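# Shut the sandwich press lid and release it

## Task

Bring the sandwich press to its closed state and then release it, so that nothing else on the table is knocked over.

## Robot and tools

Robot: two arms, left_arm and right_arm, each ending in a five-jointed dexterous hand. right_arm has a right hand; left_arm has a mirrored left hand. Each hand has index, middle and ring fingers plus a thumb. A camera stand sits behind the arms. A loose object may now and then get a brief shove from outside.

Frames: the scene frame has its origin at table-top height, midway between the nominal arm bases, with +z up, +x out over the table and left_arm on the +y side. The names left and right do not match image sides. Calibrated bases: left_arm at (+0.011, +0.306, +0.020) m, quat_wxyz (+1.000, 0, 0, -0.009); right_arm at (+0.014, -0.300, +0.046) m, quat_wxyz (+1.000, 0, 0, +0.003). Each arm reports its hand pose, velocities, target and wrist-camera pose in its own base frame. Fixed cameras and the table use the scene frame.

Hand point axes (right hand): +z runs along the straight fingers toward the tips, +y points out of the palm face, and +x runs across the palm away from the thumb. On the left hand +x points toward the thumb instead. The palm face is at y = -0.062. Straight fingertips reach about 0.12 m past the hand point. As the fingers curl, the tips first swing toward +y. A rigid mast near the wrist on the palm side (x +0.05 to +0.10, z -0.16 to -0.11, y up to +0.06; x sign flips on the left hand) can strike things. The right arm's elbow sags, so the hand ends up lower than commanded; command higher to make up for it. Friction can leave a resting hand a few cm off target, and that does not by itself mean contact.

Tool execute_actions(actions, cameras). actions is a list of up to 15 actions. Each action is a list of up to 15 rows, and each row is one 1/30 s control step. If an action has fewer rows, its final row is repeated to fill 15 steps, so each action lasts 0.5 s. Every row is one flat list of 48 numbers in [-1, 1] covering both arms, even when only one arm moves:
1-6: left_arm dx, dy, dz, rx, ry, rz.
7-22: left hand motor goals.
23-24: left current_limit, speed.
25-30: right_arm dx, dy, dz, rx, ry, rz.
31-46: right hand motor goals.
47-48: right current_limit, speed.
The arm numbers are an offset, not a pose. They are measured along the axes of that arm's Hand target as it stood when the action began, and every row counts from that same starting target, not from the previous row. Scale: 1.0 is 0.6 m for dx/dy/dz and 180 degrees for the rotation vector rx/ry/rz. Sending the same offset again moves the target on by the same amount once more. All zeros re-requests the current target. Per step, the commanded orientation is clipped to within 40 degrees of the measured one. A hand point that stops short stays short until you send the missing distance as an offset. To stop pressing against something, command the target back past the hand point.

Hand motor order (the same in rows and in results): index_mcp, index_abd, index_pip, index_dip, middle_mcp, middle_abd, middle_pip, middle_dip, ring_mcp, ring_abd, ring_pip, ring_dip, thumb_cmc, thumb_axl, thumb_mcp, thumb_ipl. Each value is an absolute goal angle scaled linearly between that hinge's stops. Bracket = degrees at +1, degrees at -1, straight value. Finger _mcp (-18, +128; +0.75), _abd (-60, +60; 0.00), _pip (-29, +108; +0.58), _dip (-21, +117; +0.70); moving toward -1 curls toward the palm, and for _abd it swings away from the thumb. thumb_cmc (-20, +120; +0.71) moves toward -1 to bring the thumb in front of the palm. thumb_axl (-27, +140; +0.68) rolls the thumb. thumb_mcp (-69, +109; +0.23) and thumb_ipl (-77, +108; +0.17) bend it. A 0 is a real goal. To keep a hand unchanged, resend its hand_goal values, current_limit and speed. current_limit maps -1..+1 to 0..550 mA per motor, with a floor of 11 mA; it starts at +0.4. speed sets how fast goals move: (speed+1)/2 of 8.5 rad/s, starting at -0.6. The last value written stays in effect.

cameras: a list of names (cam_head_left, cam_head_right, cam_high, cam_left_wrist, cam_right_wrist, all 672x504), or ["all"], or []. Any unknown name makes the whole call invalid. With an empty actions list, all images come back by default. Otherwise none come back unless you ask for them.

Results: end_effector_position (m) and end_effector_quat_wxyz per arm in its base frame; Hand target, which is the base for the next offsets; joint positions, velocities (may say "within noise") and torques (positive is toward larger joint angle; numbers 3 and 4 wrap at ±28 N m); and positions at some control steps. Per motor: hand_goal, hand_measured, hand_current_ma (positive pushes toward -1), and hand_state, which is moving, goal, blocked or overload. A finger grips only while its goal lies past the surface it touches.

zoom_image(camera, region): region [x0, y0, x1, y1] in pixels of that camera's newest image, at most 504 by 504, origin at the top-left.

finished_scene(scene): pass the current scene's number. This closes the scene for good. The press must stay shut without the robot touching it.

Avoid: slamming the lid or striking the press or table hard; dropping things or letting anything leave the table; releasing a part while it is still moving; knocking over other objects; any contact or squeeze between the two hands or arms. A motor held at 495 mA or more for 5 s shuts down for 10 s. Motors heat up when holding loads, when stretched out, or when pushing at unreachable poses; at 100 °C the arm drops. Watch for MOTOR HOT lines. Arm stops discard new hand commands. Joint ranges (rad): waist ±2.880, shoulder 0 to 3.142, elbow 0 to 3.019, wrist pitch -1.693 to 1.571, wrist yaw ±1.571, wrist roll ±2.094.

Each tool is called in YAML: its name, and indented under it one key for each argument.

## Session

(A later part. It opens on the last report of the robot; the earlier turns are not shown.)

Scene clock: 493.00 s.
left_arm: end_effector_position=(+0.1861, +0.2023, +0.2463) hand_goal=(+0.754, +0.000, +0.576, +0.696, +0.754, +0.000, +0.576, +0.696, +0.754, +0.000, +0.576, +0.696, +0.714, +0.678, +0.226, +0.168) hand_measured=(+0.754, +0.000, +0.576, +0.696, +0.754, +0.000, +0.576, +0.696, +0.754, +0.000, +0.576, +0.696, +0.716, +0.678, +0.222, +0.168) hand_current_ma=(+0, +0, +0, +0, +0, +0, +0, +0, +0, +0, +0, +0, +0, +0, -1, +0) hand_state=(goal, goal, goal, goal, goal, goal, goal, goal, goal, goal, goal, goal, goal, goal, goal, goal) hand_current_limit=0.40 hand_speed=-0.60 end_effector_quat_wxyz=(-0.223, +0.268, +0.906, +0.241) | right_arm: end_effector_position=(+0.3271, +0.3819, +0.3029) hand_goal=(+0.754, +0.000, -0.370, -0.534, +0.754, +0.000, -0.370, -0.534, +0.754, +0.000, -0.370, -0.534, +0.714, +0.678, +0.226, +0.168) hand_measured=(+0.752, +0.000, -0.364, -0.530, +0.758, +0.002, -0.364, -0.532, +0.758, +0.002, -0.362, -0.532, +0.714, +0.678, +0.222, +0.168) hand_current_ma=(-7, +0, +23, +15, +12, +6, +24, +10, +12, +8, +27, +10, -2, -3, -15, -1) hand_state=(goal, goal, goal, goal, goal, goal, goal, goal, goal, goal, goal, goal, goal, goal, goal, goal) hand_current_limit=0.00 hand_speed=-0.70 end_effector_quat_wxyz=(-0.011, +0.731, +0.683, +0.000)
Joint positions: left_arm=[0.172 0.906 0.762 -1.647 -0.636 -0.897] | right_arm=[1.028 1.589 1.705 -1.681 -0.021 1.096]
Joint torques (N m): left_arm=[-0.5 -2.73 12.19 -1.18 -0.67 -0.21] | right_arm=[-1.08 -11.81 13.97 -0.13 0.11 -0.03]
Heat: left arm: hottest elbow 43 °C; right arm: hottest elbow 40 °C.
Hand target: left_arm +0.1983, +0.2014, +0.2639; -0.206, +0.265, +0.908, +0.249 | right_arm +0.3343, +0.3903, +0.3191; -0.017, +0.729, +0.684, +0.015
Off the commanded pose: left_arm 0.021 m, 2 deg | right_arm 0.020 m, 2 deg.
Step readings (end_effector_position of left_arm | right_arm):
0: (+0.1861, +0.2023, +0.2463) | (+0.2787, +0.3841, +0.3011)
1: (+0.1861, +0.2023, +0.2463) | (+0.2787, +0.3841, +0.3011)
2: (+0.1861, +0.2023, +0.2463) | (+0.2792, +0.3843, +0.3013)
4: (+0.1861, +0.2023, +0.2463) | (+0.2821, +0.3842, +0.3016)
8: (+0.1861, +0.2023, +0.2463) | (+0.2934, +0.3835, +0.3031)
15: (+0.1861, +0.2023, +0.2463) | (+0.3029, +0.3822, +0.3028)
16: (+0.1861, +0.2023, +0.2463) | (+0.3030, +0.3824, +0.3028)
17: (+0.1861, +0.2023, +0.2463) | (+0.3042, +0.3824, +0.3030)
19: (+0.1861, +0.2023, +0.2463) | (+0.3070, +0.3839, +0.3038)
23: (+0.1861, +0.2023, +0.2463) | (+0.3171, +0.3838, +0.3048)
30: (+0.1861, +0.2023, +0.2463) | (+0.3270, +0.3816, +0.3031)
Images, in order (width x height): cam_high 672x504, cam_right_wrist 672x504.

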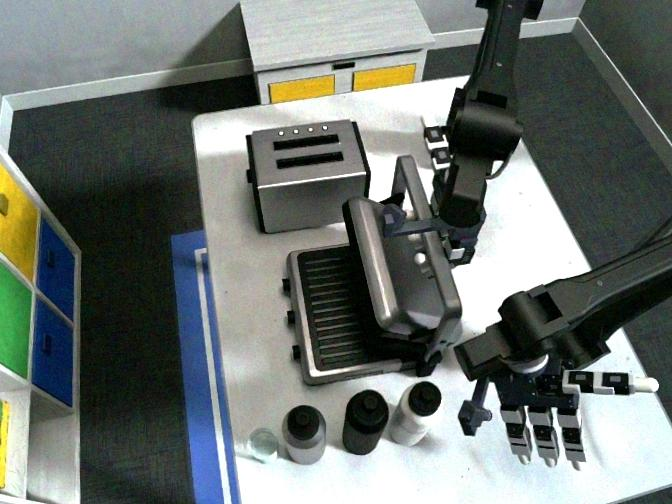

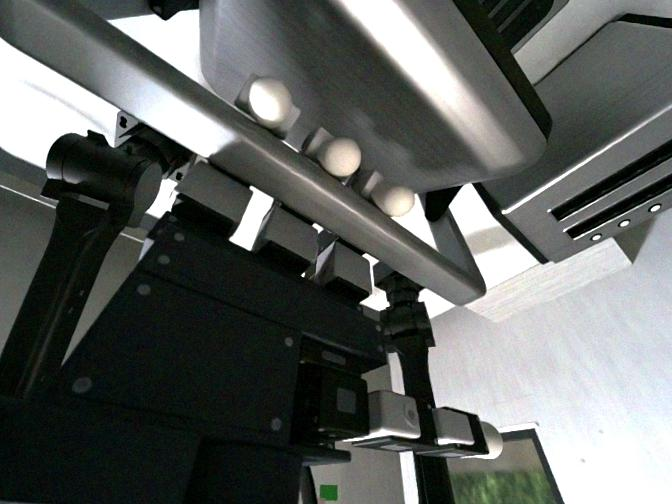

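execute_actions:
  actions:
    - [[0,0,0,0,0,0,0.754,0,0.576,0.696,0.754,0,0.576,0.696,0.754,0,0.576,0.696,0.714,0.678,0.226,0.168,0.4,-0.6,0,0.035,0.004,0,0,0,0.754,0,-0.371,-0.535,0.754,0,-0.371,-0.535,0.754,0,-0.371,-0.535,0.714,0.678,0.226,0.168,0,-0.7]]
    - [[0,0,0,0,0,0,0.754,0,0.576,0.696,0.754,0,0.576,0.696,0.754,0,0.576,0.696,0.714,0.678,0.226,0.168,0.4,-0.6,0,0.035,0.005,0,0,0,0.754,0,-0.371,-0.535,0.754,0,-0.371,-0.535,0.754,0,-0.371,-0.535,0.714,0.678,0.226,0.168,0,-0.7]]
  cameras: ["cam_right_wrist","cam_high","cam_head_left"]

Scene clock: 502.97 s.
left_arm: end_effector_position=(+0.1861, +0.2023, +0.2463) hand_goal=(+0.754, +0.000, +0.576, +0.696, +0.754, +0.000, +0.576, +0.696, +0.754, +0.000, +0.576, +0.696, +0.714, +0.678, +0.226, +0.168) hand_measured=(+0.754, +0.000, +0.576, +0.696, +0.754, +0.000, +0.576, +0.696, +0.754, +0.000, +0.576, +0.696, +0.716, +0.678, +0.222, +0.168) hand_current_ma=(+0, +0, +0, +0, +0, +0, +0, +0, +0, +0, +0, +0, +0, +0, -1, +0) hand_state=(goal, goal, goal, goal, goal, goal, goal, goal, goal, goal, goal, goal, goal, goal, goal, goal) hand_current_limit=0.40 hand_speed=-0.60 end_effector_quat_wxyz=(-0.223, +0.268, +0.906, +0.241) | right_arm: end_effector_position=(+0.3728, +0.3779, +0.2929) hand_goal=(+0.754, +0.000, -0.370, -0.534, +0.754, +0.000, -0.370, -0.534, +0.754, +0.000, -0.370, -0.534, +0.714, +0.678, +0.226, +0.168) hand_measured=(+0.750, +0.000, -0.356, -0.520, +0.754, +0.002, -0.364, -0.530, +0.756, +0.002, -0.362, -0.532, +0.714, +0.678, +0.222, +0.168) hand_current_ma=(-19, +0, +55, +54, +3, +6, +24, +12, +10, +8, +27, +10, -2, -3, -15, -1) hand_state=(goal, goal, goal, goal, goal, goal, goal, goal, goal, goal, goal, goal, goal, goal, goal, goal) hand_current_limit=0.00 hand_speed=-0.70 end_effector_quat_wxyz=(-0.008, +0.731, +0.682, -0.005)
Joint positions: left_arm=[0.172 0.906 0.762 -1.647 -0.636 -0.897] | right_arm=[0.947 1.654 1.759 -1.683 -0.017 1.017]
Joint torques (N m): left_arm=[-0.56 -2.73 12.19 -1.18 -0.66 -0.21] | right_arm=[-1.38 -14.39 13.75 -0.08 -0.24 -0.02]
Heat: left arm: hottest elbow 43 °C; right arm: hottest elbow 41 °C.
Hand target: left_arm +0.1983, +0.2014, +0.2639; -0.206, +0.265, +0.908, +0.249 | right_arm +0.3762, +0.3878, +0.3135; -0.017, +0.729, +0.684, +0.015
Off the commanded pose: left_arm 0.021 m, 2 deg | right_arm 0.023 m, 3 deg.
Step readings (end_effector_position of left_arm | right_arm):
0: (+0.1861, +0.2023, +0.2463) | (+0.3271, +0.3820, +0.3029)
1: (+0.1861, +0.2023, +0.2463) | (+0.3271, +0.3820, +0.3029)
2: (+0.1861, +0.2023, +0.2463) | (+0.3278, +0.3822, +0.3030)
4: (+0.1861, +0.2023, +0.2463) | (+0.3308, +0.3825, +0.3035)
8: (+0.1861, +0.2023, +0.2463) | (+0.3405, +0.3823, +0.3028)
15: (+0.1861, +0.2023, +0.2463) | (+0.3503, +0.3795, +0.2989)
16: (+0.1861, +0.2023, +0.2463) | (+0.3503, +0.3796, +0.2987)
17: (+0.1861, +0.2023, +0.2463) | (+0.3510, +0.3800, +0.2989)
19: (+0.1861, +0.2023, +0.2463) | (+0.3543, +0.3804, +0.2989)
23: (+0.1861, +0.2023, +0.2463) | (+0.3636, +0.3797, +0.2966)
30: (+0.1861, +0.2023, +0.2463) | (+0.3727, +0.3779, +0.2929)
Images, in order (width x height): cam_head_left 672x504, cam_high 672x504, cam_right_wrist 672x504.

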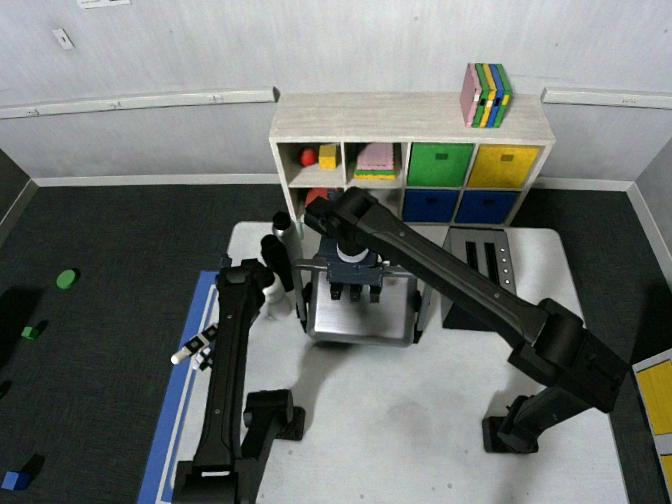

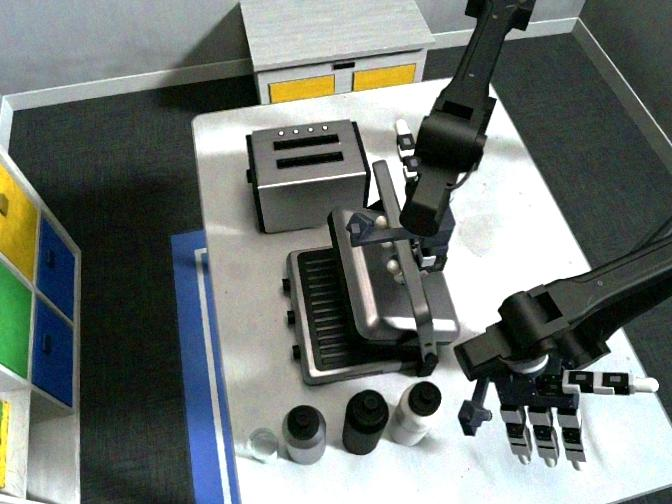

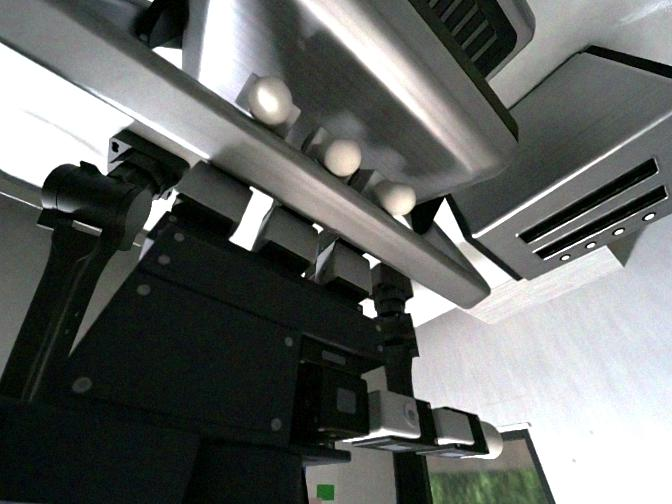

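execute_actions:
  actions:
    - [[0,0,0,0,0,0,0.754,0,0.576,0.696,0.754,0,0.576,0.696,0.754,0,0.576,0.696,0.714,0.678,0.226,0.168,0.4,-0.6,0,0.033,0.01,0,0,0,0.754,0,-0.371,-0.535,0.754,0,-0.371,-0.535,0.754,0,-0.371,-0.535,0.714,0.678,0.226,0.168,0,-0.7]]
    - [[0,0,0,0,0,0,0.754,0,0.576,0.696,0.754,0,0.576,0.696,0.754,0,0.576,0.696,0.714,0.678,0.226,0.168,0.4,-0.6,0,0.033,0.012,0,0,0,0.754,0,-0.371,-0.535,0.754,0,-0.371,-0.535,0.754,0,-0.371,-0.535,0.714,0.678,0.226,0.168,0,-0.7]]
  cameras: ["cam_right_wrist","cam_high"]

Scene clock: 508.77 s.
left_arm: end_effector_position=(+0.1861, +0.2023, +0.2463) hand_goal=(+0.754, +0.000, +0.576, +0.696, +0.754, +0.000, +0.576, +0.696, +0.754, +0.000, +0.576, +0.696, +0.714, +0.678, +0.226, +0.168) hand_measured=(+0.754, +0.000, +0.576, +0.696, +0.754, +0.000, +0.576, +0.696, +0.754, +0.000, +0.576, +0.696, +0.716, +0.678, +0.222, +0.168) hand_current_ma=(+0, +0, +0, +0, +0, +0, +0, +0, +0, +0, +0, +0, +0, +0, -1, +0) hand_state=(goal, goal, goal, goal, goal, goal, goal, goal, goal, goal, goal, goal, goal, goal, goal, goal) hand_current_limit=0.40 hand_speed=-0.60 end_effector_quat_wxyz=(-0.223, +0.268, +0.906, +0.241) | right_arm: end_effector_position=(+0.4158, +0.3758, +0.2762) hand_goal=(+0.754, +0.000, -0.370, -0.534, +0.754, +0.000, -0.370, -0.534, +0.754, +0.000, -0.370, -0.534, +0.714, +0.678, +0.226, +0.168) hand_measured=(+0.748, +0.000, -0.350, -0.514, +0.752, +0.002, -0.358, -0.524, +0.756, +0.002, -0.362, -0.532, +0.714, +0.678, +0.222, +0.168) hand_current_ma=(-25, +0, +82, +80, -6, +6, +44, +36, +10, +8, +27, +10, -2, -3, -15, -1) hand_state=(goal, goal, blocked, goal, goal, goal, goal, goal, goal, goal, goal, goal, goal, goal, goal, goal) hand_current_limit=0.00 hand_speed=-0.70 end_effector_quat_wxyz=(-0.007, +0.731, +0.682, -0.006)
Joint positions: left_arm=[0.172 0.906 0.762 -1.647 -0.636 -0.897] | right_arm=[0.878 1.72 1.8 -1.66 -0.016 0.948]
Joint torques (N m): left_arm=[-0.44 -2.73 12.19 -1.18 -0.67 -0.21] | right_arm=[-0.15 -15.68 14 -0.13 -0.39 0]
Heat: left arm: hottest elbow 43 °C; right arm: hottest elbow 40 °C.
Hand target: left_arm +0.1983, +0.2014, +0.2639; -0.206, +0.265, +0.908, +0.249 | right_arm +0.4157, +0.3859, +0.3002; -0.016, +0.729, +0.684, +0.015
Off the commanded pose: left_arm 0.021 m, 2 deg | right_arm 0.026 m, 3 deg.
Step readings (end_effector_position of left_arm | right_arm):
0: (+0.1861, +0.2023, +0.2463) | (+0.3728, +0.3779, +0.2929)
1: (+0.1861, +0.2023, +0.2463) | (+0.3728, +0.3780, +0.2929)
2: (+0.1861, +0.2023, +0.2463) | (+0.3732, +0.3780, +0.2930)
4: (+0.1861, +0.2023, +0.2463) | (+0.3756, +0.3781, +0.2925)
8: (+0.1861, +0.2023, +0.2463) | (+0.3857, +0.3771, +0.2891)
15: (+0.1861, +0.2023, +0.2463) | (+0.3940, +0.3768, +0.2861)
16: (+0.1861, +0.2023, +0.2463) | (+0.3940, +0.3769, +0.2861)
17: (+0.1861, +0.2023, +0.2463) | (+0.3945, +0.3769, +0.2860)
19: (+0.1861, +0.2023, +0.2463) | (+0.3967, +0.3767, +0.2853)
23: (+0.1861, +0.2023, +0.2463) | (+0.4068, +0.3760, +0.2808)
30: (+0.1861, +0.2023, +0.2463) | (+0.4158, +0.3758, +0.2762)
Images, in order (width x height): cam_high 672x504, cam_right_wrist 672x504.

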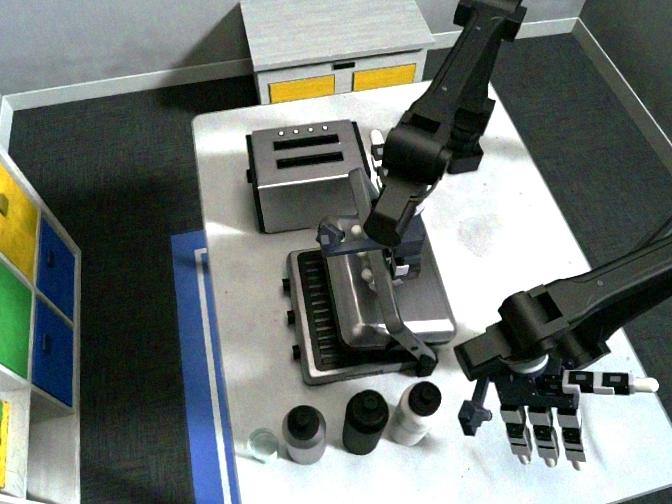

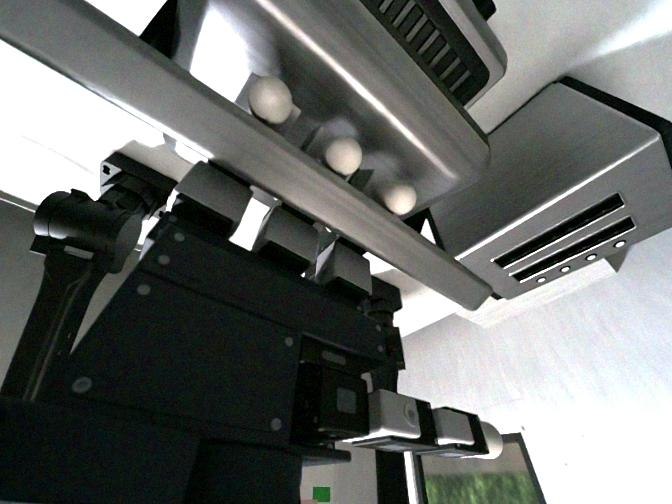

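execute_actions:
  actions:
    - [[0,0,0,0,0,0,0.754,0,0.576,0.696,0.754,0,0.576,0.696,0.754,0,0.576,0.696,0.714,0.678,0.226,0.168,0.4,-0.6,0,0.030,0.018,0,0,0,0.754,0,-0.371,-0.535,0.754,0,-0.371,-0.535,0.754,0,-0.371,-0.535,0.714,0.678,0.226,0.168,0,-0.7]]
    - [[0,0,0,0,0,0,0.754,0,0.576,0.696,0.754,0,0.576,0.696,0.754,0,0.576,0.696,0.714,0.678,0.226,0.168,0.4,-0.6,0,0.028,0.02,0,0,0,0.754,0,-0.371,-0.535,0.754,0,-0.371,-0.535,0.754,0,-0.371,-0.535,0.714,0.678,0.226,0.168,0,-0.7]]
  cameras: ["cam_right_wrist","cam_high","cam_head_left"]

Scene clock: 518.47 s.
left_arm: end_effector_position=(+0.1861, +0.2023, +0.2463) hand_goal=(+0.754, +0.000, +0.576, +0.696, +0.754, +0.000, +0.576, +0.696, +0.754, +0.000, +0.576, +0.696, +0.714, +0.678, +0.226, +0.168) hand_measured=(+0.754, +0.000, +0.576, +0.696, +0.754, +0.000, +0.576, +0.696, +0.754, +0.000, +0.576, +0.696, +0.716, +0.678, +0.222, +0.168) hand_current_ma=(+0, +0, +0, +0, +0, +0, +0, +0, +0, +0, +0, +0, +0, +0, -1, +0) hand_state=(goal, goal, goal, goal, goal, goal, goal, goal, goal, goal, goal, goal, goal, goal, goal, goal) hand_current_limit=0.40 hand_speed=-0.60 end_effector_quat_wxyz=(-0.223, +0.268, +0.906, +0.241) | right_arm: end_effector_position=(+0.4547, +0.3740, +0.2507) hand_goal=(+0.754, +0.000, -0.370, -0.534, +0.754, +0.000, -0.370, -0.534, +0.754, +0.000, -0.370, -0.534, +0.714, +0.678, +0.226, +0.168) hand_measured=(+0.746, +0.000, -0.346, -0.508, +0.750, +0.002, -0.354, -0.520, +0.756, +0.002, -0.362, -0.530, +0.714, +0.678, +0.222, +0.168) hand_current_ma=(-33, +0, +100, +105, -11, +6, +63, +58, +10, +8, +32, +13, -2, -3, -15, -1) hand_state=(goal, goal, blocked, blocked, goal, goal, goal, goal, goal, goal, goal, goal, goal, goal, goal, goal) hand_current_limit=0.00 hand_speed=-0.70 end_effector_quat_wxyz=(-0.007, +0.732, +0.682, -0.004)
Joint positions: left_arm=[0.172 0.906 0.762 -1.647 -0.636 -0.897] | right_arm=[0.822 1.782 1.817 -1.611 -0.014 0.893]
Joint torques (N m): left_arm=[-0.5 -2.73 12.19 -1.18 -0.66 -0.21] | right_arm=[-0.5 -17.26 13.56 -0.68 -0.52 0.01]
Heat: left arm: hottest elbow 43 °C; right arm: hottest elbow 41 °C.
Hand target: left_arm +0.1983, +0.2014, +0.2639; -0.206, +0.265, +0.908, +0.249 | right_arm +0.4505, +0.3847, +0.2772; -0.017, +0.729, +0.684, +0.015
Off the commanded pose: left_arm 0.021 m, 2 deg | right_arm 0.029 m, 2 deg.
Step readings (end_effector_position of left_arm | right_arm):
0: (+0.1861, +0.2023, +0.2463) | (+0.4158, +0.3758, +0.2762)
1: (+0.1861, +0.2023, +0.2463) | (+0.4158, +0.3759, +0.2762)
2: (+0.1861, +0.2023, +0.2463) | (+0.4162, +0.3757, +0.2760)
4: (+0.1861, +0.2023, +0.2463) | (+0.4179, +0.3757, +0.2752)
8: (+0.1861, +0.2023, +0.2463) | (+0.4268, +0.3752, +0.2703)
15: (+0.1861, +0.2023, +0.2463) | (+0.4358, +0.3747, +0.2647)
16: (+0.1861, +0.2023, +0.2463) | (+0.4358, +0.3748, +0.2647)
17: (+0.1861, +0.2023, +0.2463) | (+0.4361, +0.3749, +0.2643)
19: (+0.1861, +0.2023, +0.2463) | (+0.4377, +0.3748, +0.2634)
23: (+0.1861, +0.2023, +0.2463) | (+0.4457, +0.3744, +0.2578)
30: (+0.1861, +0.2023, +0.2463) | (+0.4547, +0.3739, +0.2507)
Images, in order (width x height): cam_head_left 672x504, cam_high 672x504, cam_right_wrist 672x504.

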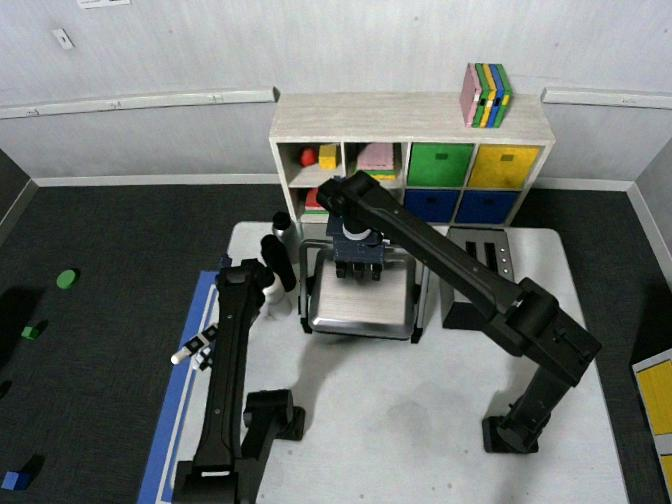

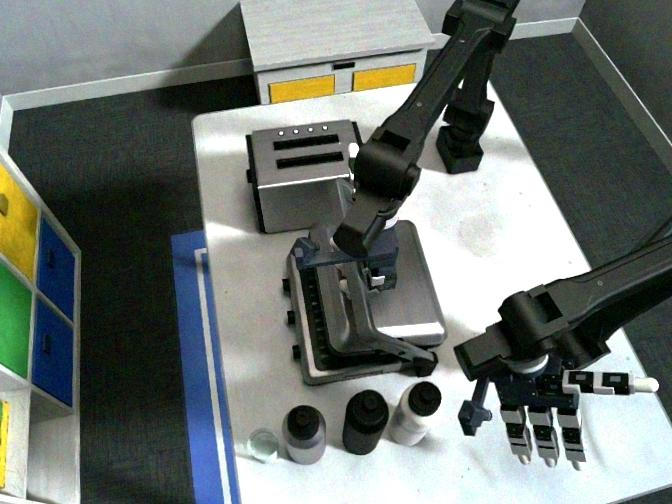

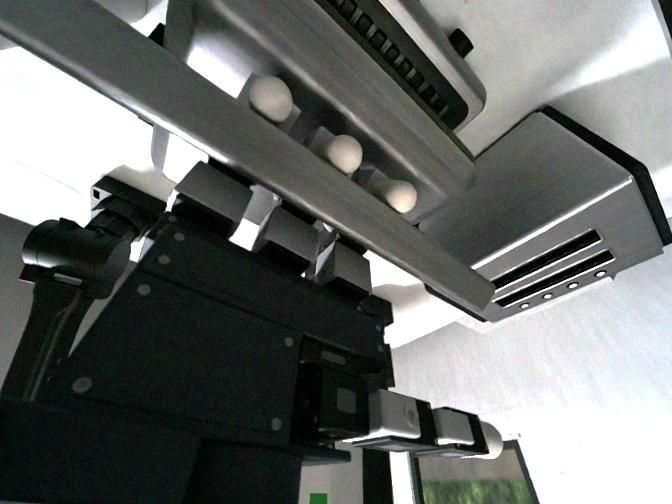

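execute_actions:
  actions:
    - [[0,0,0,0,0,0,0.754,0,0.576,0.696,0.754,0,0.576,0.696,0.754,0,0.576,0.696,0.714,0.678,0.226,0.168,0.4,-0.6,0,0.025,0.023,0,0,0,0.754,0,-0.371,-0.535,0.754,0,-0.371,-0.535,0.754,0,-0.371,-0.535,0.714,0.678,0.226,0.168,0,-0.7]]
    - [[0,0,0,0,0,0,0.754,0,0.576,0.696,0.754,0,0.576,0.696,0.754,0,0.576,0.696,0.714,0.678,0.226,0.168,0.4,-0.6,0,0.024,0.025,0,0,0,0.754,0,-0.371,-0.535,0.754,0,-0.371,-0.535,0.754,0,-0.371,-0.535,0.714,0.678,0.226,0.168,0,-0.7]]
  cameras: ["cam_right_wrist","cam_high"]

zoom_image:
  camera: "cam_high"
  region: [240, 160, 480, 400]

Scene clock: 528.27 s.
left_arm: end_effector_position=(+0.1861, +0.2023, +0.2463) hand_goal=(+0.754, +0.000, +0.576, +0.696, +0.754, +0.000, +0.576, +0.696, +0.754, +0.000, +0.576, +0.696, +0.714, +0.678, +0.226, +0.168) hand_measured=(+0.754, +0.000, +0.576, +0.696, +0.754, +0.000, +0.576, +0.696, +0.754, +0.000, +0.576, +0.696, +0.716, +0.678, +0.222, +0.168) hand_current_ma=(+0, +0, +0, +0, +0, +0, +0, +0, +0, +0, +0, +0, +0, +0, -1, +0) hand_state=(goal, goal, goal, goal, goal, goal, goal, goal, goal, goal, goal, goal, goal, goal, goal, goal) hand_current_limit=0.40 hand_speed=-0.60 end_effector_quat_wxyz=(-0.223, +0.268, +0.906, +0.241) | right_arm: end_effector_position=(+0.4878, +0.3726, +0.2183) hand_goal=(+0.754, +0.000, -0.370, -0.534, +0.754, +0.000, -0.370, -0.534, +0.754, +0.000, -0.370, -0.534, +0.714, +0.678, +0.226, +0.168) hand_measured=(+0.746, +0.000, -0.336, -0.500, +0.752, +0.002, -0.344, -0.512, +0.760, +0.002, -0.354, -0.522, +0.714, +0.678, +0.222, +0.168) hand_current_ma=(-29, +0, +144, +142, -5, +6, +108, +89, +28, +5, +66, +44, -2, -3, -15, -1) hand_state=(goal, goal, blocked, blocked, goal, goal, blocked, blocked, goal, goal, goal, goal, goal, goal, goal, goal) hand_current_limit=0.00 hand_speed=-0.70 end_effector_quat_wxyz=(-0.006, +0.732, +0.682, -0.002)
Joint positions: left_arm=[0.172 0.906 0.762 -1.647 -0.636 -0.897] | right_arm=[0.778 1.843 1.817 -1.548 -0.013 0.849]
Joint torques (N m): left_arm=[-0.44 -2.73 12.19 -1.18 -0.66 -0.21] | right_arm=[0.38 -19.02 13.22 -0.91 -0.67 0.09]
Heat: left arm: hottest elbow 44 °C; right arm: hottest elbow 42 °C.
Hand target: left_arm +0.1983, +0.2014, +0.2639; -0.206, +0.265, +0.908, +0.249 | right_arm +0.4798, +0.3840, +0.2484; -0.016, +0.729, +0.684, +0.015
Off the commanded pose: left_arm 0.021 m, 2 deg | right_arm 0.033 m, 2 deg.
Step readings (end_effector_position of left_arm | right_arm):
0: (+0.1861, +0.2023, +0.2463) | (+0.4547, +0.3740, +0.2507)
1: (+0.1861, +0.2023, +0.2463) | (+0.4547, +0.3740, +0.2507)
2: (+0.1861, +0.2023, +0.2463) | (+0.4551, +0.3738, +0.2505)
4: (+0.1861, +0.2023, +0.2463) | (+0.4565, +0.3738, +0.2493)
8: (+0.1861, +0.2023, +0.2463) | (+0.4640, +0.3734, +0.2427)
15: (+0.1861, +0.2023, +0.2463) | (+0.4720, +0.3732, +0.2351)
16: (+0.1861, +0.2023, +0.2463) | (+0.4722, +0.3731, +0.2351)
17: (+0.1861, +0.2023, +0.2463) | (+0.4725, +0.3731, +0.2349)
19: (+0.1861, +0.2023, +0.2463) | (+0.4737, +0.3731, +0.2336)
23: (+0.1861, +0.2023, +0.2463) | (+0.4803, +0.3728, +0.2270)
30: (+0.1861, +0.2023, +0.2463) | (+0.4878, +0.3726, +0.2183)
Images, in order (width x height): cam_high 672x504, cam_right_wrist 672x504.

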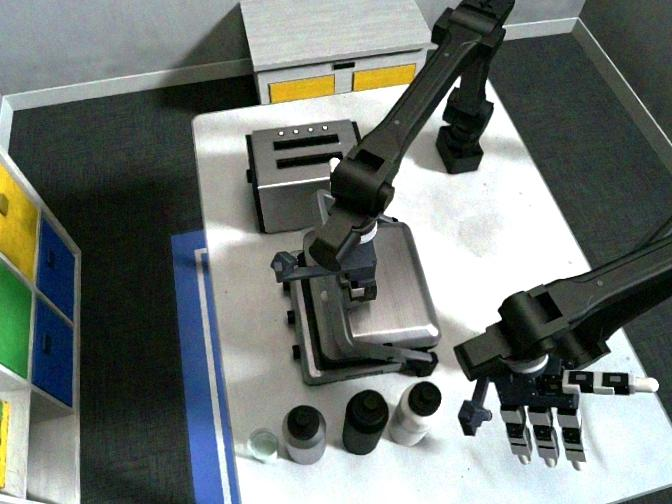

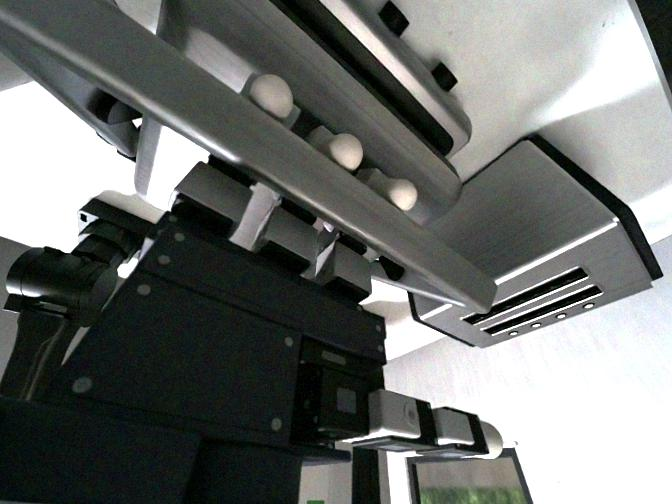

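Scaled by 2.100 from the camera's 672x504 image, which has a finer 960x720 frame.

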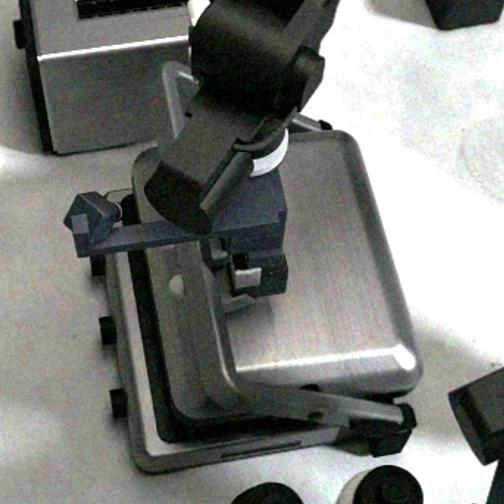

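execute_actions:
  actions:
    - [[0,0,0,0,0,0,0.754,0,0.576,0.696,0.754,0,0.576,0.696,0.754,0,0.576,0.696,0.714,0.678,0.226,0.168,0.4,-0.6,0,0.022,0.026,0,0,0,0.754,0,-0.371,-0.535,0.754,0,-0.371,-0.535,0.754,0,-0.371,-0.535,0.714,0.678,0.226,0.168,0,-0.7]]
    - [[0,0,0,0,0,0,0.754,0,0.576,0.696,0.754,0,0.576,0.696,0.754,0,0.576,0.696,0.714,0.678,0.226,0.168,0.4,-0.6,0,0.018,0.026,0,0,0,0.754,0,-0.371,-0.535,0.754,0,-0.371,-0.535,0.754,0,-0.371,-0.535,0.714,0.678,0.226,0.168,0,-0.7]]
  cameras: ["cam_right_wrist","cam_high","cam_head_left"]

zoom_image:
  camera: "cam_high"
  region: [240, 160, 480, 400]

Scene clock: 534.10 s.
left_arm: end_effector_position=(+0.1861, +0.2023, +0.2463) hand_goal=(+0.754, +0.000, +0.576, +0.696, +0.754, +0.000, +0.576, +0.696, +0.754, +0.000, +0.576, +0.696, +0.714, +0.678, +0.226, +0.168) hand_measured=(+0.754, +0.000, +0.576, +0.696, +0.754, +0.000, +0.576, +0.696, +0.754, +0.000, +0.576, +0.696, +0.716, +0.678, +0.222, +0.168) hand_current_ma=(+0, +0, +0, +0, +0, +0, +0, +0, +0, +0, +0, +0, +0, +0, -1, +0) hand_state=(goal, goal, goal, goal, goal, goal, goal, goal, goal, goal, goal, goal, goal, goal, goal, goal) hand_current_limit=0.40 hand_speed=-0.60 end_effector_quat_wxyz=(-0.223, +0.268, +0.906, +0.241) | right_arm: end_effector_position=(+0.5115, +0.3720, +0.1854) hand_goal=(+0.754, +0.000, -0.370, -0.534, +0.754, +0.000, -0.370, -0.534, +0.754, +0.000, -0.370, -0.534, +0.714, +0.678, +0.226, +0.168) hand_measured=(+0.756, +0.000, -0.326, -0.496, +0.760, +0.002, -0.336, -0.510, +0.768, -0.002, -0.350, -0.522, +0.714, +0.678, +0.222, +0.168) hand_current_ma=(+6, +0, +186, +162, +26, +6, +141, +98, +60, -4, +81, +51, -2, -3, -15, -1) hand_state=(goal, goal, blocked, blocked, goal, goal, blocked, blocked, goal, goal, goal, goal, goal, goal, goal, goal) hand_current_limit=0.00 hand_speed=-0.70 end_effector_quat_wxyz=(-0.008, +0.732, +0.681, -0.005)
Joint positions: left_arm=[0.172 0.906 0.762 -1.647 -0.636 -0.897] | right_arm=[0.748 1.901 1.817 -1.497 -0.015 0.821]
Joint torques (N m): left_arm=[-0.5 -2.73 12.19 -1.18 -0.67 -0.21] | right_arm=[-0.38 -21.36 12.27 -0.81 -0.6 0.07]
Heat: left arm: hottest elbow 44 °C; right arm: hottest elbow 42 °C.
Hand target: left_arm +0.1983, +0.2014, +0.2639; -0.206, +0.265, +0.908, +0.249 | right_arm +0.5036, +0.3838, +0.2171; -0.017, +0.729, +0.684, +0.015
Off the commanded pose: left_arm 0.021 m, 2 deg | right_arm 0.035 m, 3 deg.
Step readings (end_effector_position of left_arm | right_arm):
0: (+0.1861, +0.2023, +0.2463) | (+0.4878, +0.3726, +0.2183)
1: (+0.1861, +0.2023, +0.2463) | (+0.4878, +0.3726, +0.2183)
2: (+0.1861, +0.2023, +0.2463) | (+0.4881, +0.3726, +0.2181)
4: (+0.1861, +0.2023, +0.2463) | (+0.4893, +0.3725, +0.2170)
8: (+0.1861, +0.2023, +0.2463) | (+0.4945, +0.3723, +0.2104)
15: (+0.1861, +0.2023, +0.2463) | (+0.5008, +0.3722, +0.2016)
16: (+0.1861, +0.2023, +0.2463) | (+0.5010, +0.3722, +0.2014)
17: (+0.1861, +0.2023, +0.2463) | (+0.5012, +0.3723, +0.2014)
19: (+0.1861, +0.2023, +0.2463) | (+0.5020, +0.3723, +0.2003)
23: (+0.1861, +0.2023, +0.2463) | (+0.5061, +0.3722, +0.1944)
30: (+0.1861, +0.2023, +0.2463) | (+0.5115, +0.3720, +0.1856)
Images, in order (width x height): cam_head_left 672x504, cam_high 672x504, cam_right_wrist 672x504.

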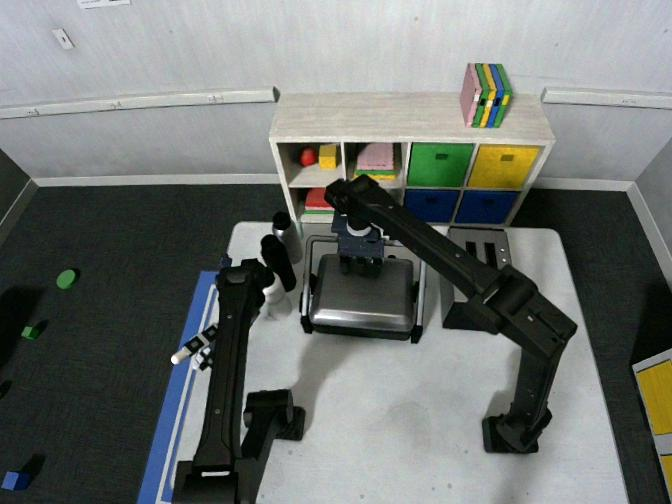

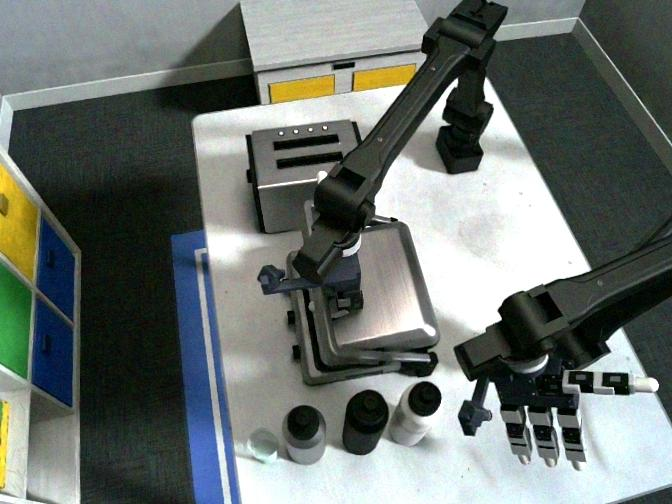

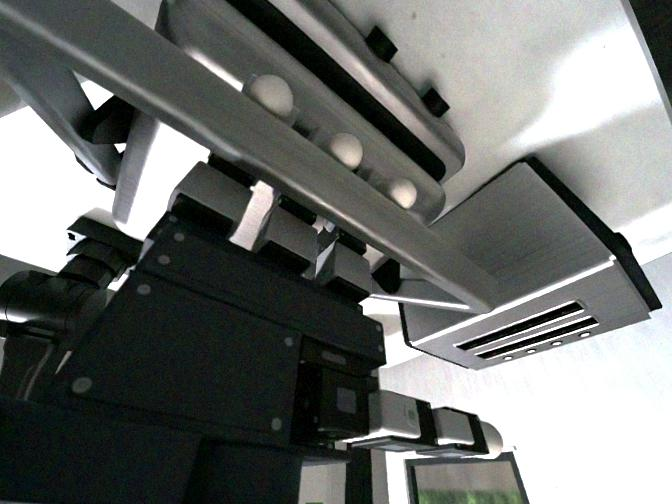

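Scaled by 2.100 from the camera's 672x504 image, which has a finer 960x720 frame.

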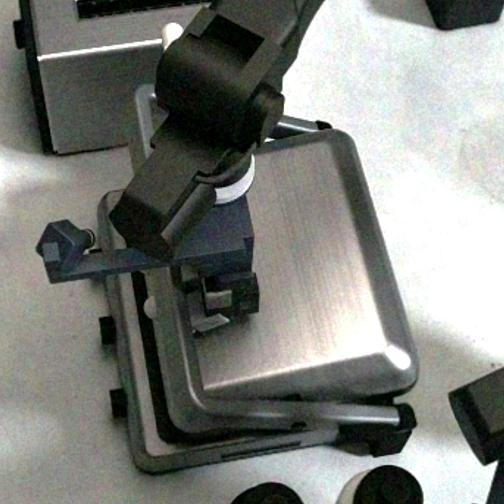

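execute_actions:
  actions:
    - [[0,0,0,0,0,0,0.754,0,0.576,0.696,0.754,0,0.576,0.696,0.754,0,0.576,0.696,0.714,0.678,0.226,0.168,0.4,-0.6,0,0.015,0.026,0,0,0,0.754,0,-0.371,-0.535,0.754,0,-0.371,-0.535,0.754,0,-0.371,-0.535,0.714,0.678,0.226,0.168,0,-0.7]]
    - [[0,0,0,0,0,0,0.754,0,0.576,0.696,0.754,0,0.576,0.696,0.754,0,0.576,0.696,0.714,0.678,0.226,0.168,0.4,-0.6,0,0.012,0.026,0,0,0,0.754,0,-0.371,-0.535,0.754,0,-0.371,-0.535,0.754,0,-0.371,-0.535,0.714,0.678,0.226,0.168,0,-0.7]]
  cameras: ["cam_right_wrist","cam_high","cam_head_left"]

zoom_image:
  camera: "cam_high"
  region: [240, 160, 480, 400]

Scene clock: 539.90 s.
left_arm: end_effector_position=(+0.1861, +0.2023, +0.2463) hand_goal=(+0.754, +0.000, +0.576, +0.696, +0.754, +0.000, +0.576, +0.696, +0.754, +0.000, +0.576, +0.696, +0.714, +0.678, +0.226, +0.168) hand_measured=(+0.754, +0.000, +0.576, +0.696, +0.754, +0.000, +0.576, +0.696, +0.754, +0.000, +0.576, +0.696, +0.716, +0.678, +0.222, +0.168) hand_current_ma=(+0, +0, +0, +0, +0, +0, +0, +0, +0, +0, +0, +0, +0, +0, -1, +0) hand_state=(goal, goal, goal, goal, goal, goal, goal, goal, goal, goal, goal, goal, goal, goal, goal, goal) hand_current_limit=0.40 hand_speed=-0.60 end_effector_quat_wxyz=(-0.223, +0.268, +0.906, +0.241) | right_arm: end_effector_position=(+0.5194, +0.3730, +0.1757) hand_goal=(+0.754, +0.000, -0.370, -0.534, +0.754, +0.000, -0.370, -0.534, +0.754, +0.000, -0.370, -0.534, +0.714, +0.678, +0.226, +0.168) hand_measured=(+0.762, +0.000, -0.326, -0.496, +0.762, +0.000, -0.338, -0.510, +0.764, -0.002, -0.350, -0.522, +0.714, +0.678, +0.222, +0.168) hand_current_ma=(+30, +1, +191, +162, +31, +3, +132, +98, +42, -5, +79, +51, -2, -3, -16, -1) hand_state=(goal, goal, blocked, blocked, goal, goal, blocked, blocked, goal, goal, goal, goal, goal, goal, goal, goal) hand_current_limit=0.00 hand_speed=-0.70 end_effector_quat_wxyz=(-0.009, +0.734, +0.679, -0.002)
Joint positions: left_arm=[0.172 0.906 0.762 -1.647 -0.636 -0.897] | right_arm=[0.74 1.918 1.817 -1.473 -0.017 0.819]
Joint torques (N m): left_arm=[-0.5 -2.73 12.21 -1.2 -0.67 -0.21] | right_arm=[-0.03 -19.02 10.48 0.87 -0.51 -0.06]
Heat: left arm: hottest elbow 44 °C; right arm: hottest elbow 42 °C.
Hand target: left_arm +0.1983, +0.2014, +0.2639; -0.206, +0.265, +0.908, +0.249 | right_arm +0.5199, +0.3842, +0.1859; -0.016, +0.729, +0.684, +0.015
Off the commanded pose: left_arm 0.021 m, 2 deg | right_arm 0.015 m, 2 deg.
Step readings (end_effector_position of left_arm | right_arm):
0: (+0.1861, +0.2023, +0.2463) | (+0.5115, +0.3720, +0.1854)
1: (+0.1861, +0.2023, +0.2463) | (+0.5116, +0.3721, +0.1854)
2: (+0.1861, +0.2023, +0.2463) | (+0.5119, +0.3721, +0.1852)
4: (+0.1861, +0.2023, +0.2463) | (+0.5125, +0.3721, +0.1843)
8: (+0.1861, +0.2023, +0.2463) | (+0.5160, +0.3719, +0.1785)
15: (+0.1861, +0.2023, +0.2463) | (+0.5177, +0.3717, +0.1756)
16: (+0.1861, +0.2023, +0.2463) | (+0.5177, +0.3717, +0.1756)
17: (+0.1861, +0.2023, +0.2463) | (+0.5178, +0.3719, +0.1757)
19: (+0.1861, +0.2023, +0.2463) | (+0.5184, +0.3724, +0.1758)
23: (+0.1861, +0.2023, +0.2463) | (+0.5193, +0.3729, +0.1757)
30: (+0.1861, +0.2023, +0.2463) | (+0.5194, +0.3730, +0.1757)
Images, in order (width x height): cam_head_left 672x504, cam_high 672x504, cam_right_wrist 672x504.

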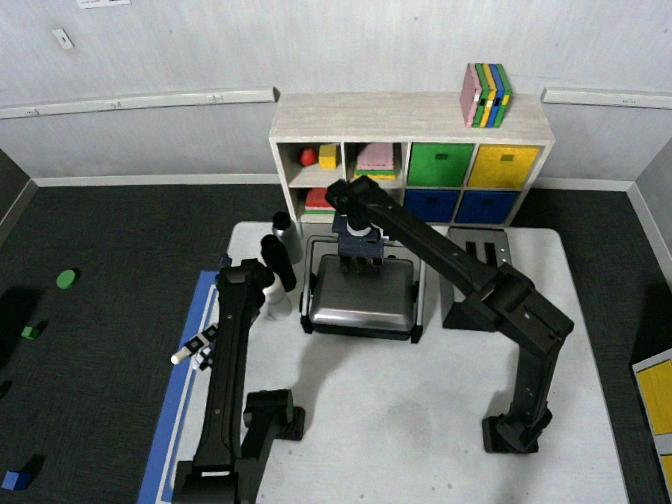

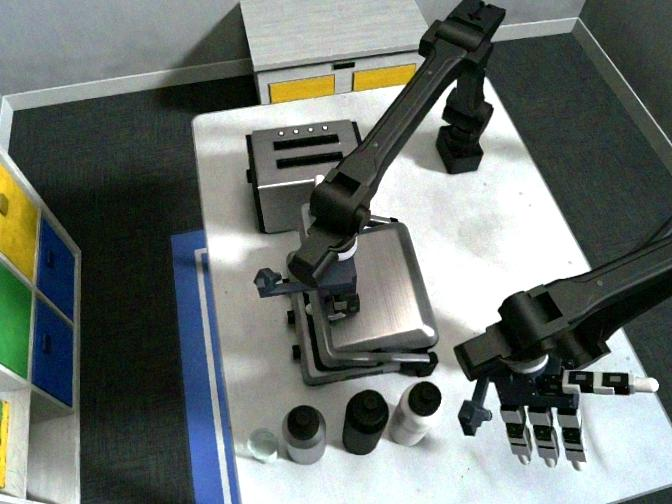

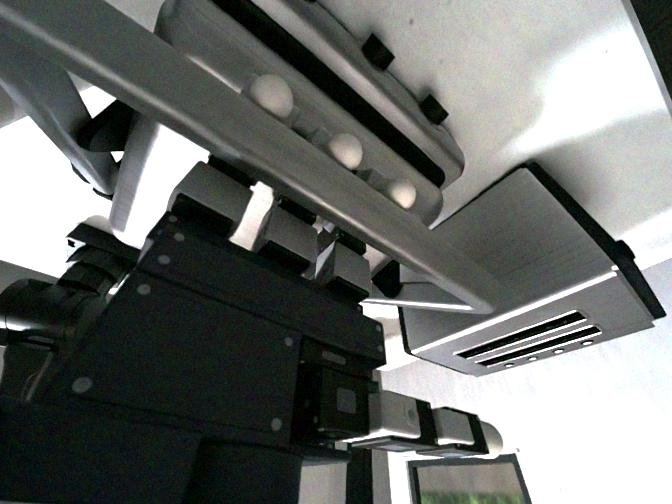

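Scaled by 2.100 from the camera's 672x504 image, which has a finer 960x720 frame.

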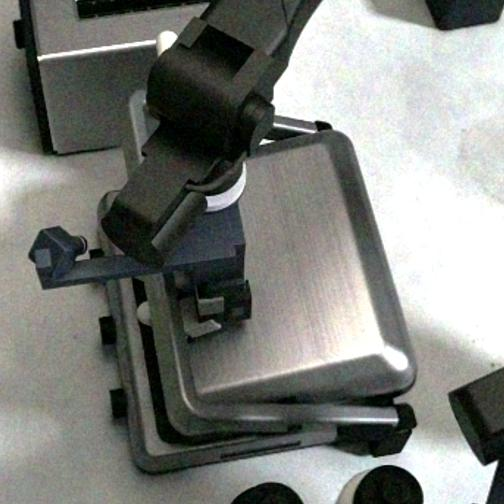

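execute_actions:
  actions:
    - [[0,0,0,0,0,0,0.754,0,0.576,0.696,0.754,0,0.576,0.696,0.754,0,0.576,0.696,0.714,0.678,0.226,0.168,0.4,-0.6,0,0,-0.012,0,0,0,0.754,0,-0.298,0.2,0.754,0,-0.298,0.2,0.754,0,-0.298,0.2,0.714,0.678,0.226,0.168,0,-0.7]]
    - [[0,0,0,0,0,0,0.754,0,0.576,0.696,0.754,0,0.576,0.696,0.754,0,0.576,0.696,0.714,0.678,0.226,0.168,0.4,-0.6,0,0,0,0,0,0,0.754,0,-0.298,0.68,0.754,0,-0.298,0.68,0.754,0,-0.298,0.68,0.714,0.678,0.226,0.168,0,-0.7]]
  cameras: ["cam_right_wrist","cam_high"]

Scene clock: 554.10 s.
left_arm: end_effector_position=(+0.1861, +0.2023, +0.2463) hand_goal=(+0.754, +0.000, +0.576, +0.696, +0.754, +0.000, +0.576, +0.696, +0.754, +0.000, +0.576, +0.696, +0.714, +0.678, +0.226, +0.168) hand_measured=(+0.754, +0.000, +0.576, +0.696, +0.754, +0.000, +0.576, +0.696, +0.754, +0.000, +0.576, +0.696, +0.716, +0.678, +0.222, +0.168) hand_current_ma=(+0, +0, +0, +0, +0, +0, +0, +0, +0, +0, +0, +0, +0, +0, -1, +0) hand_state=(goal, goal, goal, goal, goal, goal, goal, goal, goal, goal, goal, goal, goal, goal, goal, goal) hand_current_limit=0.40 hand_speed=-0.60 end_effector_quat_wxyz=(-0.223, +0.268, +0.906, +0.241) | right_arm: end_effector_position=(+0.5204, +0.3726, +0.1744) hand_goal=(+0.754, +0.000, -0.298, +0.680, +0.754, +0.000, -0.298, +0.680, +0.754, +0.000, -0.298, +0.680, +0.714, +0.678, +0.226, +0.168) hand_measured=(+0.758, +0.000, -0.292, +0.678, +0.758, +0.000, -0.292, +0.678, +0.756, -0.002, -0.290, +0.678, +0.714, +0.678, +0.222, +0.168) hand_current_ma=(+15, +1, +23, -8, +15, +2, +25, -8, +5, -5, +28, -8, -2, -3, -16, -1) hand_state=(goal, goal, goal, goal, goal, goal, goal, goal, goal, goal, goal, goal, goal, goal, goal, goal) hand_current_limit=0.00 hand_speed=-0.70 end_effector_quat_wxyz=(-0.015, +0.735, +0.678, -0.001)
Joint positions: left_arm=[0.172 0.906 0.762 -1.647 -0.636 -0.897] | right_arm=[0.735 1.919 1.817 -1.471 -0.03 0.816]
Joint torques (N m): left_arm=[-0.44 -2.73 12.19 -1.18 -0.67 -0.21] | right_arm=[-0.38 -19.55 11.6 -0.05 0 -0.06]
Heat: left arm: hottest elbow 44 °C; right arm: hottest elbow 40 °C.
Hand target: left_arm +0.1983, +0.2014, +0.2639; -0.206, +0.265, +0.908, +0.249 | right_arm +0.5198, +0.3840, +0.1931; -0.017, +0.729, +0.684, +0.015
Off the commanded pose: left_arm 0.021 m, 2 deg | right_arm 0.022 m, 2 deg.
Step readings (end_effector_position of left_arm | right_arm):
0: (+0.1861, +0.2023, +0.2463) | (+0.5194, +0.3730, +0.1757)
1: (+0.1861, +0.2023, +0.2463) | (+0.5194, +0.3730, +0.1757)
2: (+0.1861, +0.2023, +0.2463) | (+0.5195, +0.3731, +0.1758)
4: (+0.1861, +0.2023, +0.2463) | (+0.5206, +0.3718, +0.1760)
8: (+0.1861, +0.2023, +0.2463) | (+0.5235, +0.3709, +0.1763)
15: (+0.1861, +0.2023, +0.2463) | (+0.5235, +0.3713, +0.1759)
16: (+0.1861, +0.2023, +0.2463) | (+0.5234, +0.3714, +0.1758)
17: (+0.1861, +0.2023, +0.2463) | (+0.5232, +0.3714, +0.1757)
19: (+0.1861, +0.2023, +0.2463) | (+0.5229, +0.3715, +0.1756)
23: (+0.1861, +0.2023, +0.2463) | (+0.5226, +0.3717, +0.1752)
30: (+0.1861, +0.2023, +0.2463) | (+0.5209, +0.3719, +0.1744)
Images, in order (width x height): cam_high 672x504, cam_right_wrist 672x504.

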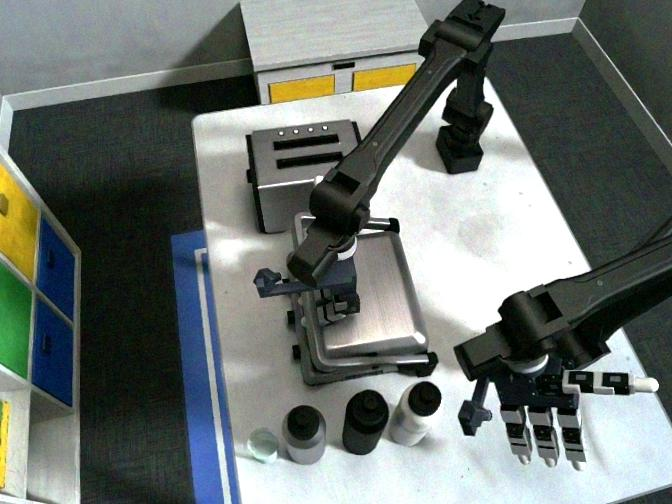

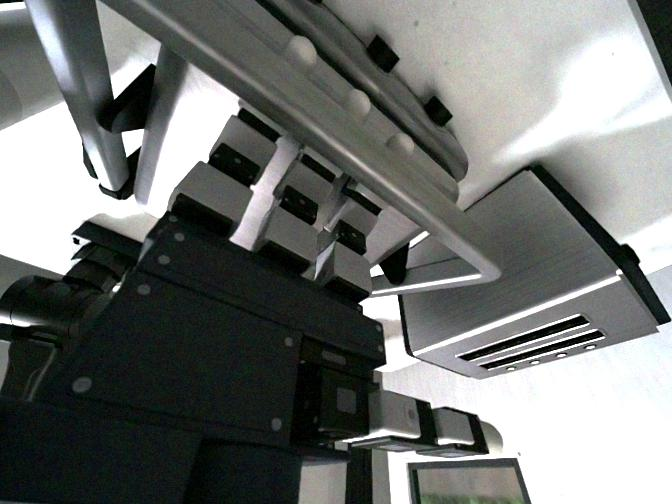

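zoom_image:
  camera: "cam_high"
  region: [240, 180, 460, 400]

zoom_image:
  camera: "cam_right_wrist"
  region: [168, 0, 672, 378]

Scaled by 2.291 from the camera's 672x504 image, which has a finer 960x720 frame.

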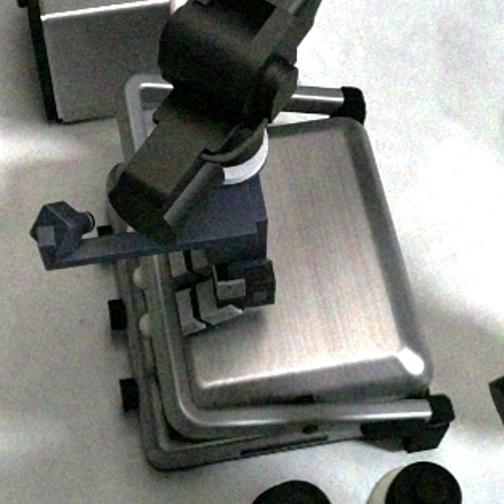

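Scaled by 1.000.

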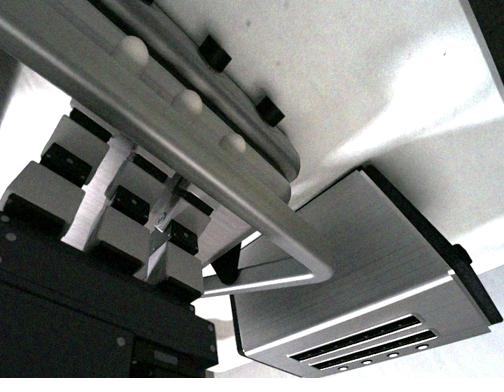

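execute_actions:
  actions:
    - [[0,0,0,0,0,0,0.754,0,0.576,0.696,0.754,0,0.576,0.696,0.754,0,0.576,0.696,0.714,0.678,0.226,0.168,0.4,-0.6,0,-0.08,0,0,0,0,0.754,0,-0.298,0.68,0.754,0,-0.298,0.68,0.754,0,-0.298,0.68,0.714,0.678,0.226,0.168,0,-0.7]]
    - [[0,0,0,0,0,0,0.754,0,0.576,0.696,0.754,0,0.576,0.696,0.754,0,0.576,0.696,0.714,0.678,0.226,0.168,0.4,-0.6,0,-0.08,-0.005,0,0,0,0.754,0,-0.298,0.68,0.754,0,-0.298,0.68,0.754,0,-0.298,0.68,0.714,0.678,0.226,0.168,0,-0.7]]
  cameras: ["cam_right_wrist","cam_high"]

Scene clock: 563.83 s.
left_arm: end_effector_position=(+0.1861, +0.2023, +0.2463) hand_goal=(+0.754, +0.000, +0.576, +0.696, +0.754, +0.000, +0.576, +0.696, +0.754, +0.000, +0.576, +0.696, +0.714, +0.678, +0.226, +0.168) hand_measured=(+0.754, +0.000, +0.576, +0.696, +0.754, +0.000, +0.576, +0.696, +0.754, +0.000, +0.576, +0.696, +0.716, +0.678, +0.222, +0.168) hand_current_ma=(+0, +0, +0, +0, +0, +0, +0, +0, +0, +0, +0, +0, +0, +0, -1, +0) hand_state=(goal, goal, goal, goal, goal, goal, goal, goal, goal, goal, goal, goal, goal, goal, goal, goal) hand_current_limit=0.40 hand_speed=-0.60 end_effector_quat_wxyz=(-0.223, +0.268, +0.906, +0.241) | right_arm: end_effector_position=(+0.4252, +0.3899, +0.1920) hand_goal=(+0.754, +0.000, -0.298, +0.680, +0.754, +0.000, -0.298, +0.680, +0.754, +0.000, -0.298, +0.680, +0.714, +0.678, +0.226, +0.168) hand_measured=(+0.754, +0.000, -0.294, +0.678, +0.754, +0.000, -0.296, +0.678, +0.754, -0.002, -0.296, +0.678, +0.714, +0.678, +0.222, +0.168) hand_current_ma=(-2, +1, +12, -8, -3, +2, +9, -8, -3, -5, +5, -7, -2, -3, -17, -1) hand_state=(goal, goal, goal, goal, goal, goal, goal, goal, goal, goal, goal, goal, goal, goal, goal, goal) hand_current_limit=0.00 hand_speed=-0.70 end_effector_quat_wxyz=(-0.017, +0.727, +0.687, +0.007)
Joint positions: left_arm=[0.172 0.906 0.762 -1.647 -0.636 -0.897] | right_arm=[0.875 1.749 1.619 -1.422 -0.032 0.932]
Joint torques (N m): left_arm=[-0.5 -2.73 12.19 -1.18 -0.67 -0.21] | right_arm=[-1.2 -16.79 8.51 0.55 0.29 0.06]
Heat: left arm: hottest elbow 44 °C; right arm: hottest elbow 40 °C.
Hand target: left_arm +0.1983, +0.2014, +0.2639; -0.206, +0.265, +0.908, +0.249 | right_arm +0.4241, +0.3899, +0.1965; -0.017, +0.729, +0.684, +0.015
Off the commanded pose: left_arm 0.021 m, 2 deg | right_arm 0.005 m, 1 deg.
Step readings (end_effector_position of left_arm | right_arm):
0: (+0.1861, +0.2023, +0.2463) | (+0.5204, +0.3726, +0.1744)
1: (+0.1861, +0.2023, +0.2463) | (+0.5203, +0.3728, +0.1747)
2: (+0.1861, +0.2023, +0.2463) | (+0.5183, +0.3742, +0.1745)
4: (+0.1861, +0.2023, +0.2463) | (+0.5112, +0.3725, +0.1741)
8: (+0.1861, +0.2023, +0.2463) | (+0.4886, +0.3758, +0.1789)
15: (+0.1861, +0.2023, +0.2463) | (+0.4733, +0.3877, +0.1922)
16: (+0.1861, +0.2023, +0.2463) | (+0.4732, +0.3875, +0.1918)
17: (+0.1861, +0.2023, +0.2463) | (+0.4713, +0.3869, +0.1905)
19: (+0.1861, +0.2023, +0.2463) | (+0.4632, +0.3819, +0.1858)
23: (+0.1861, +0.2023, +0.2463) | (+0.4398, +0.3801, +0.1815)
30: (+0.1861, +0.2023, +0.2463) | (+0.4253, +0.3904, +0.1909)
Images, in order (width x height): cam_high 672x504, cam_right_wrist 672x504.

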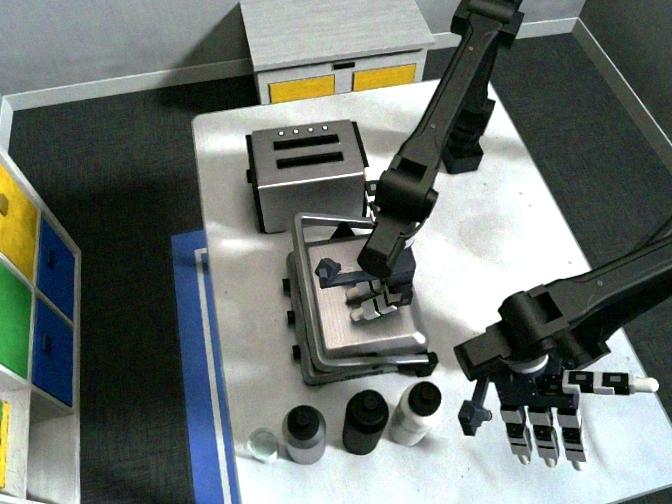

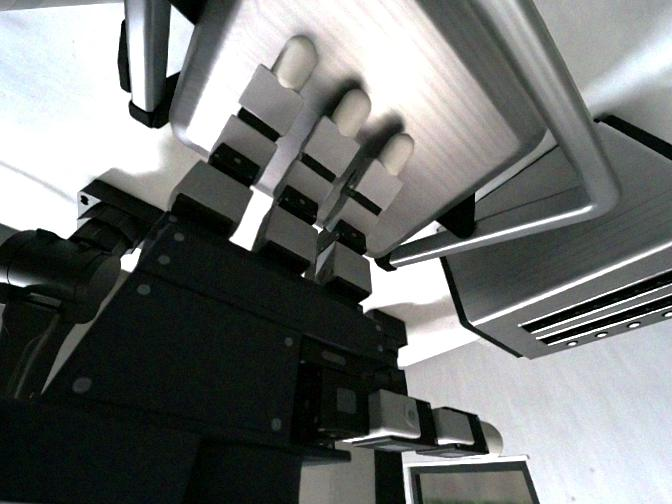

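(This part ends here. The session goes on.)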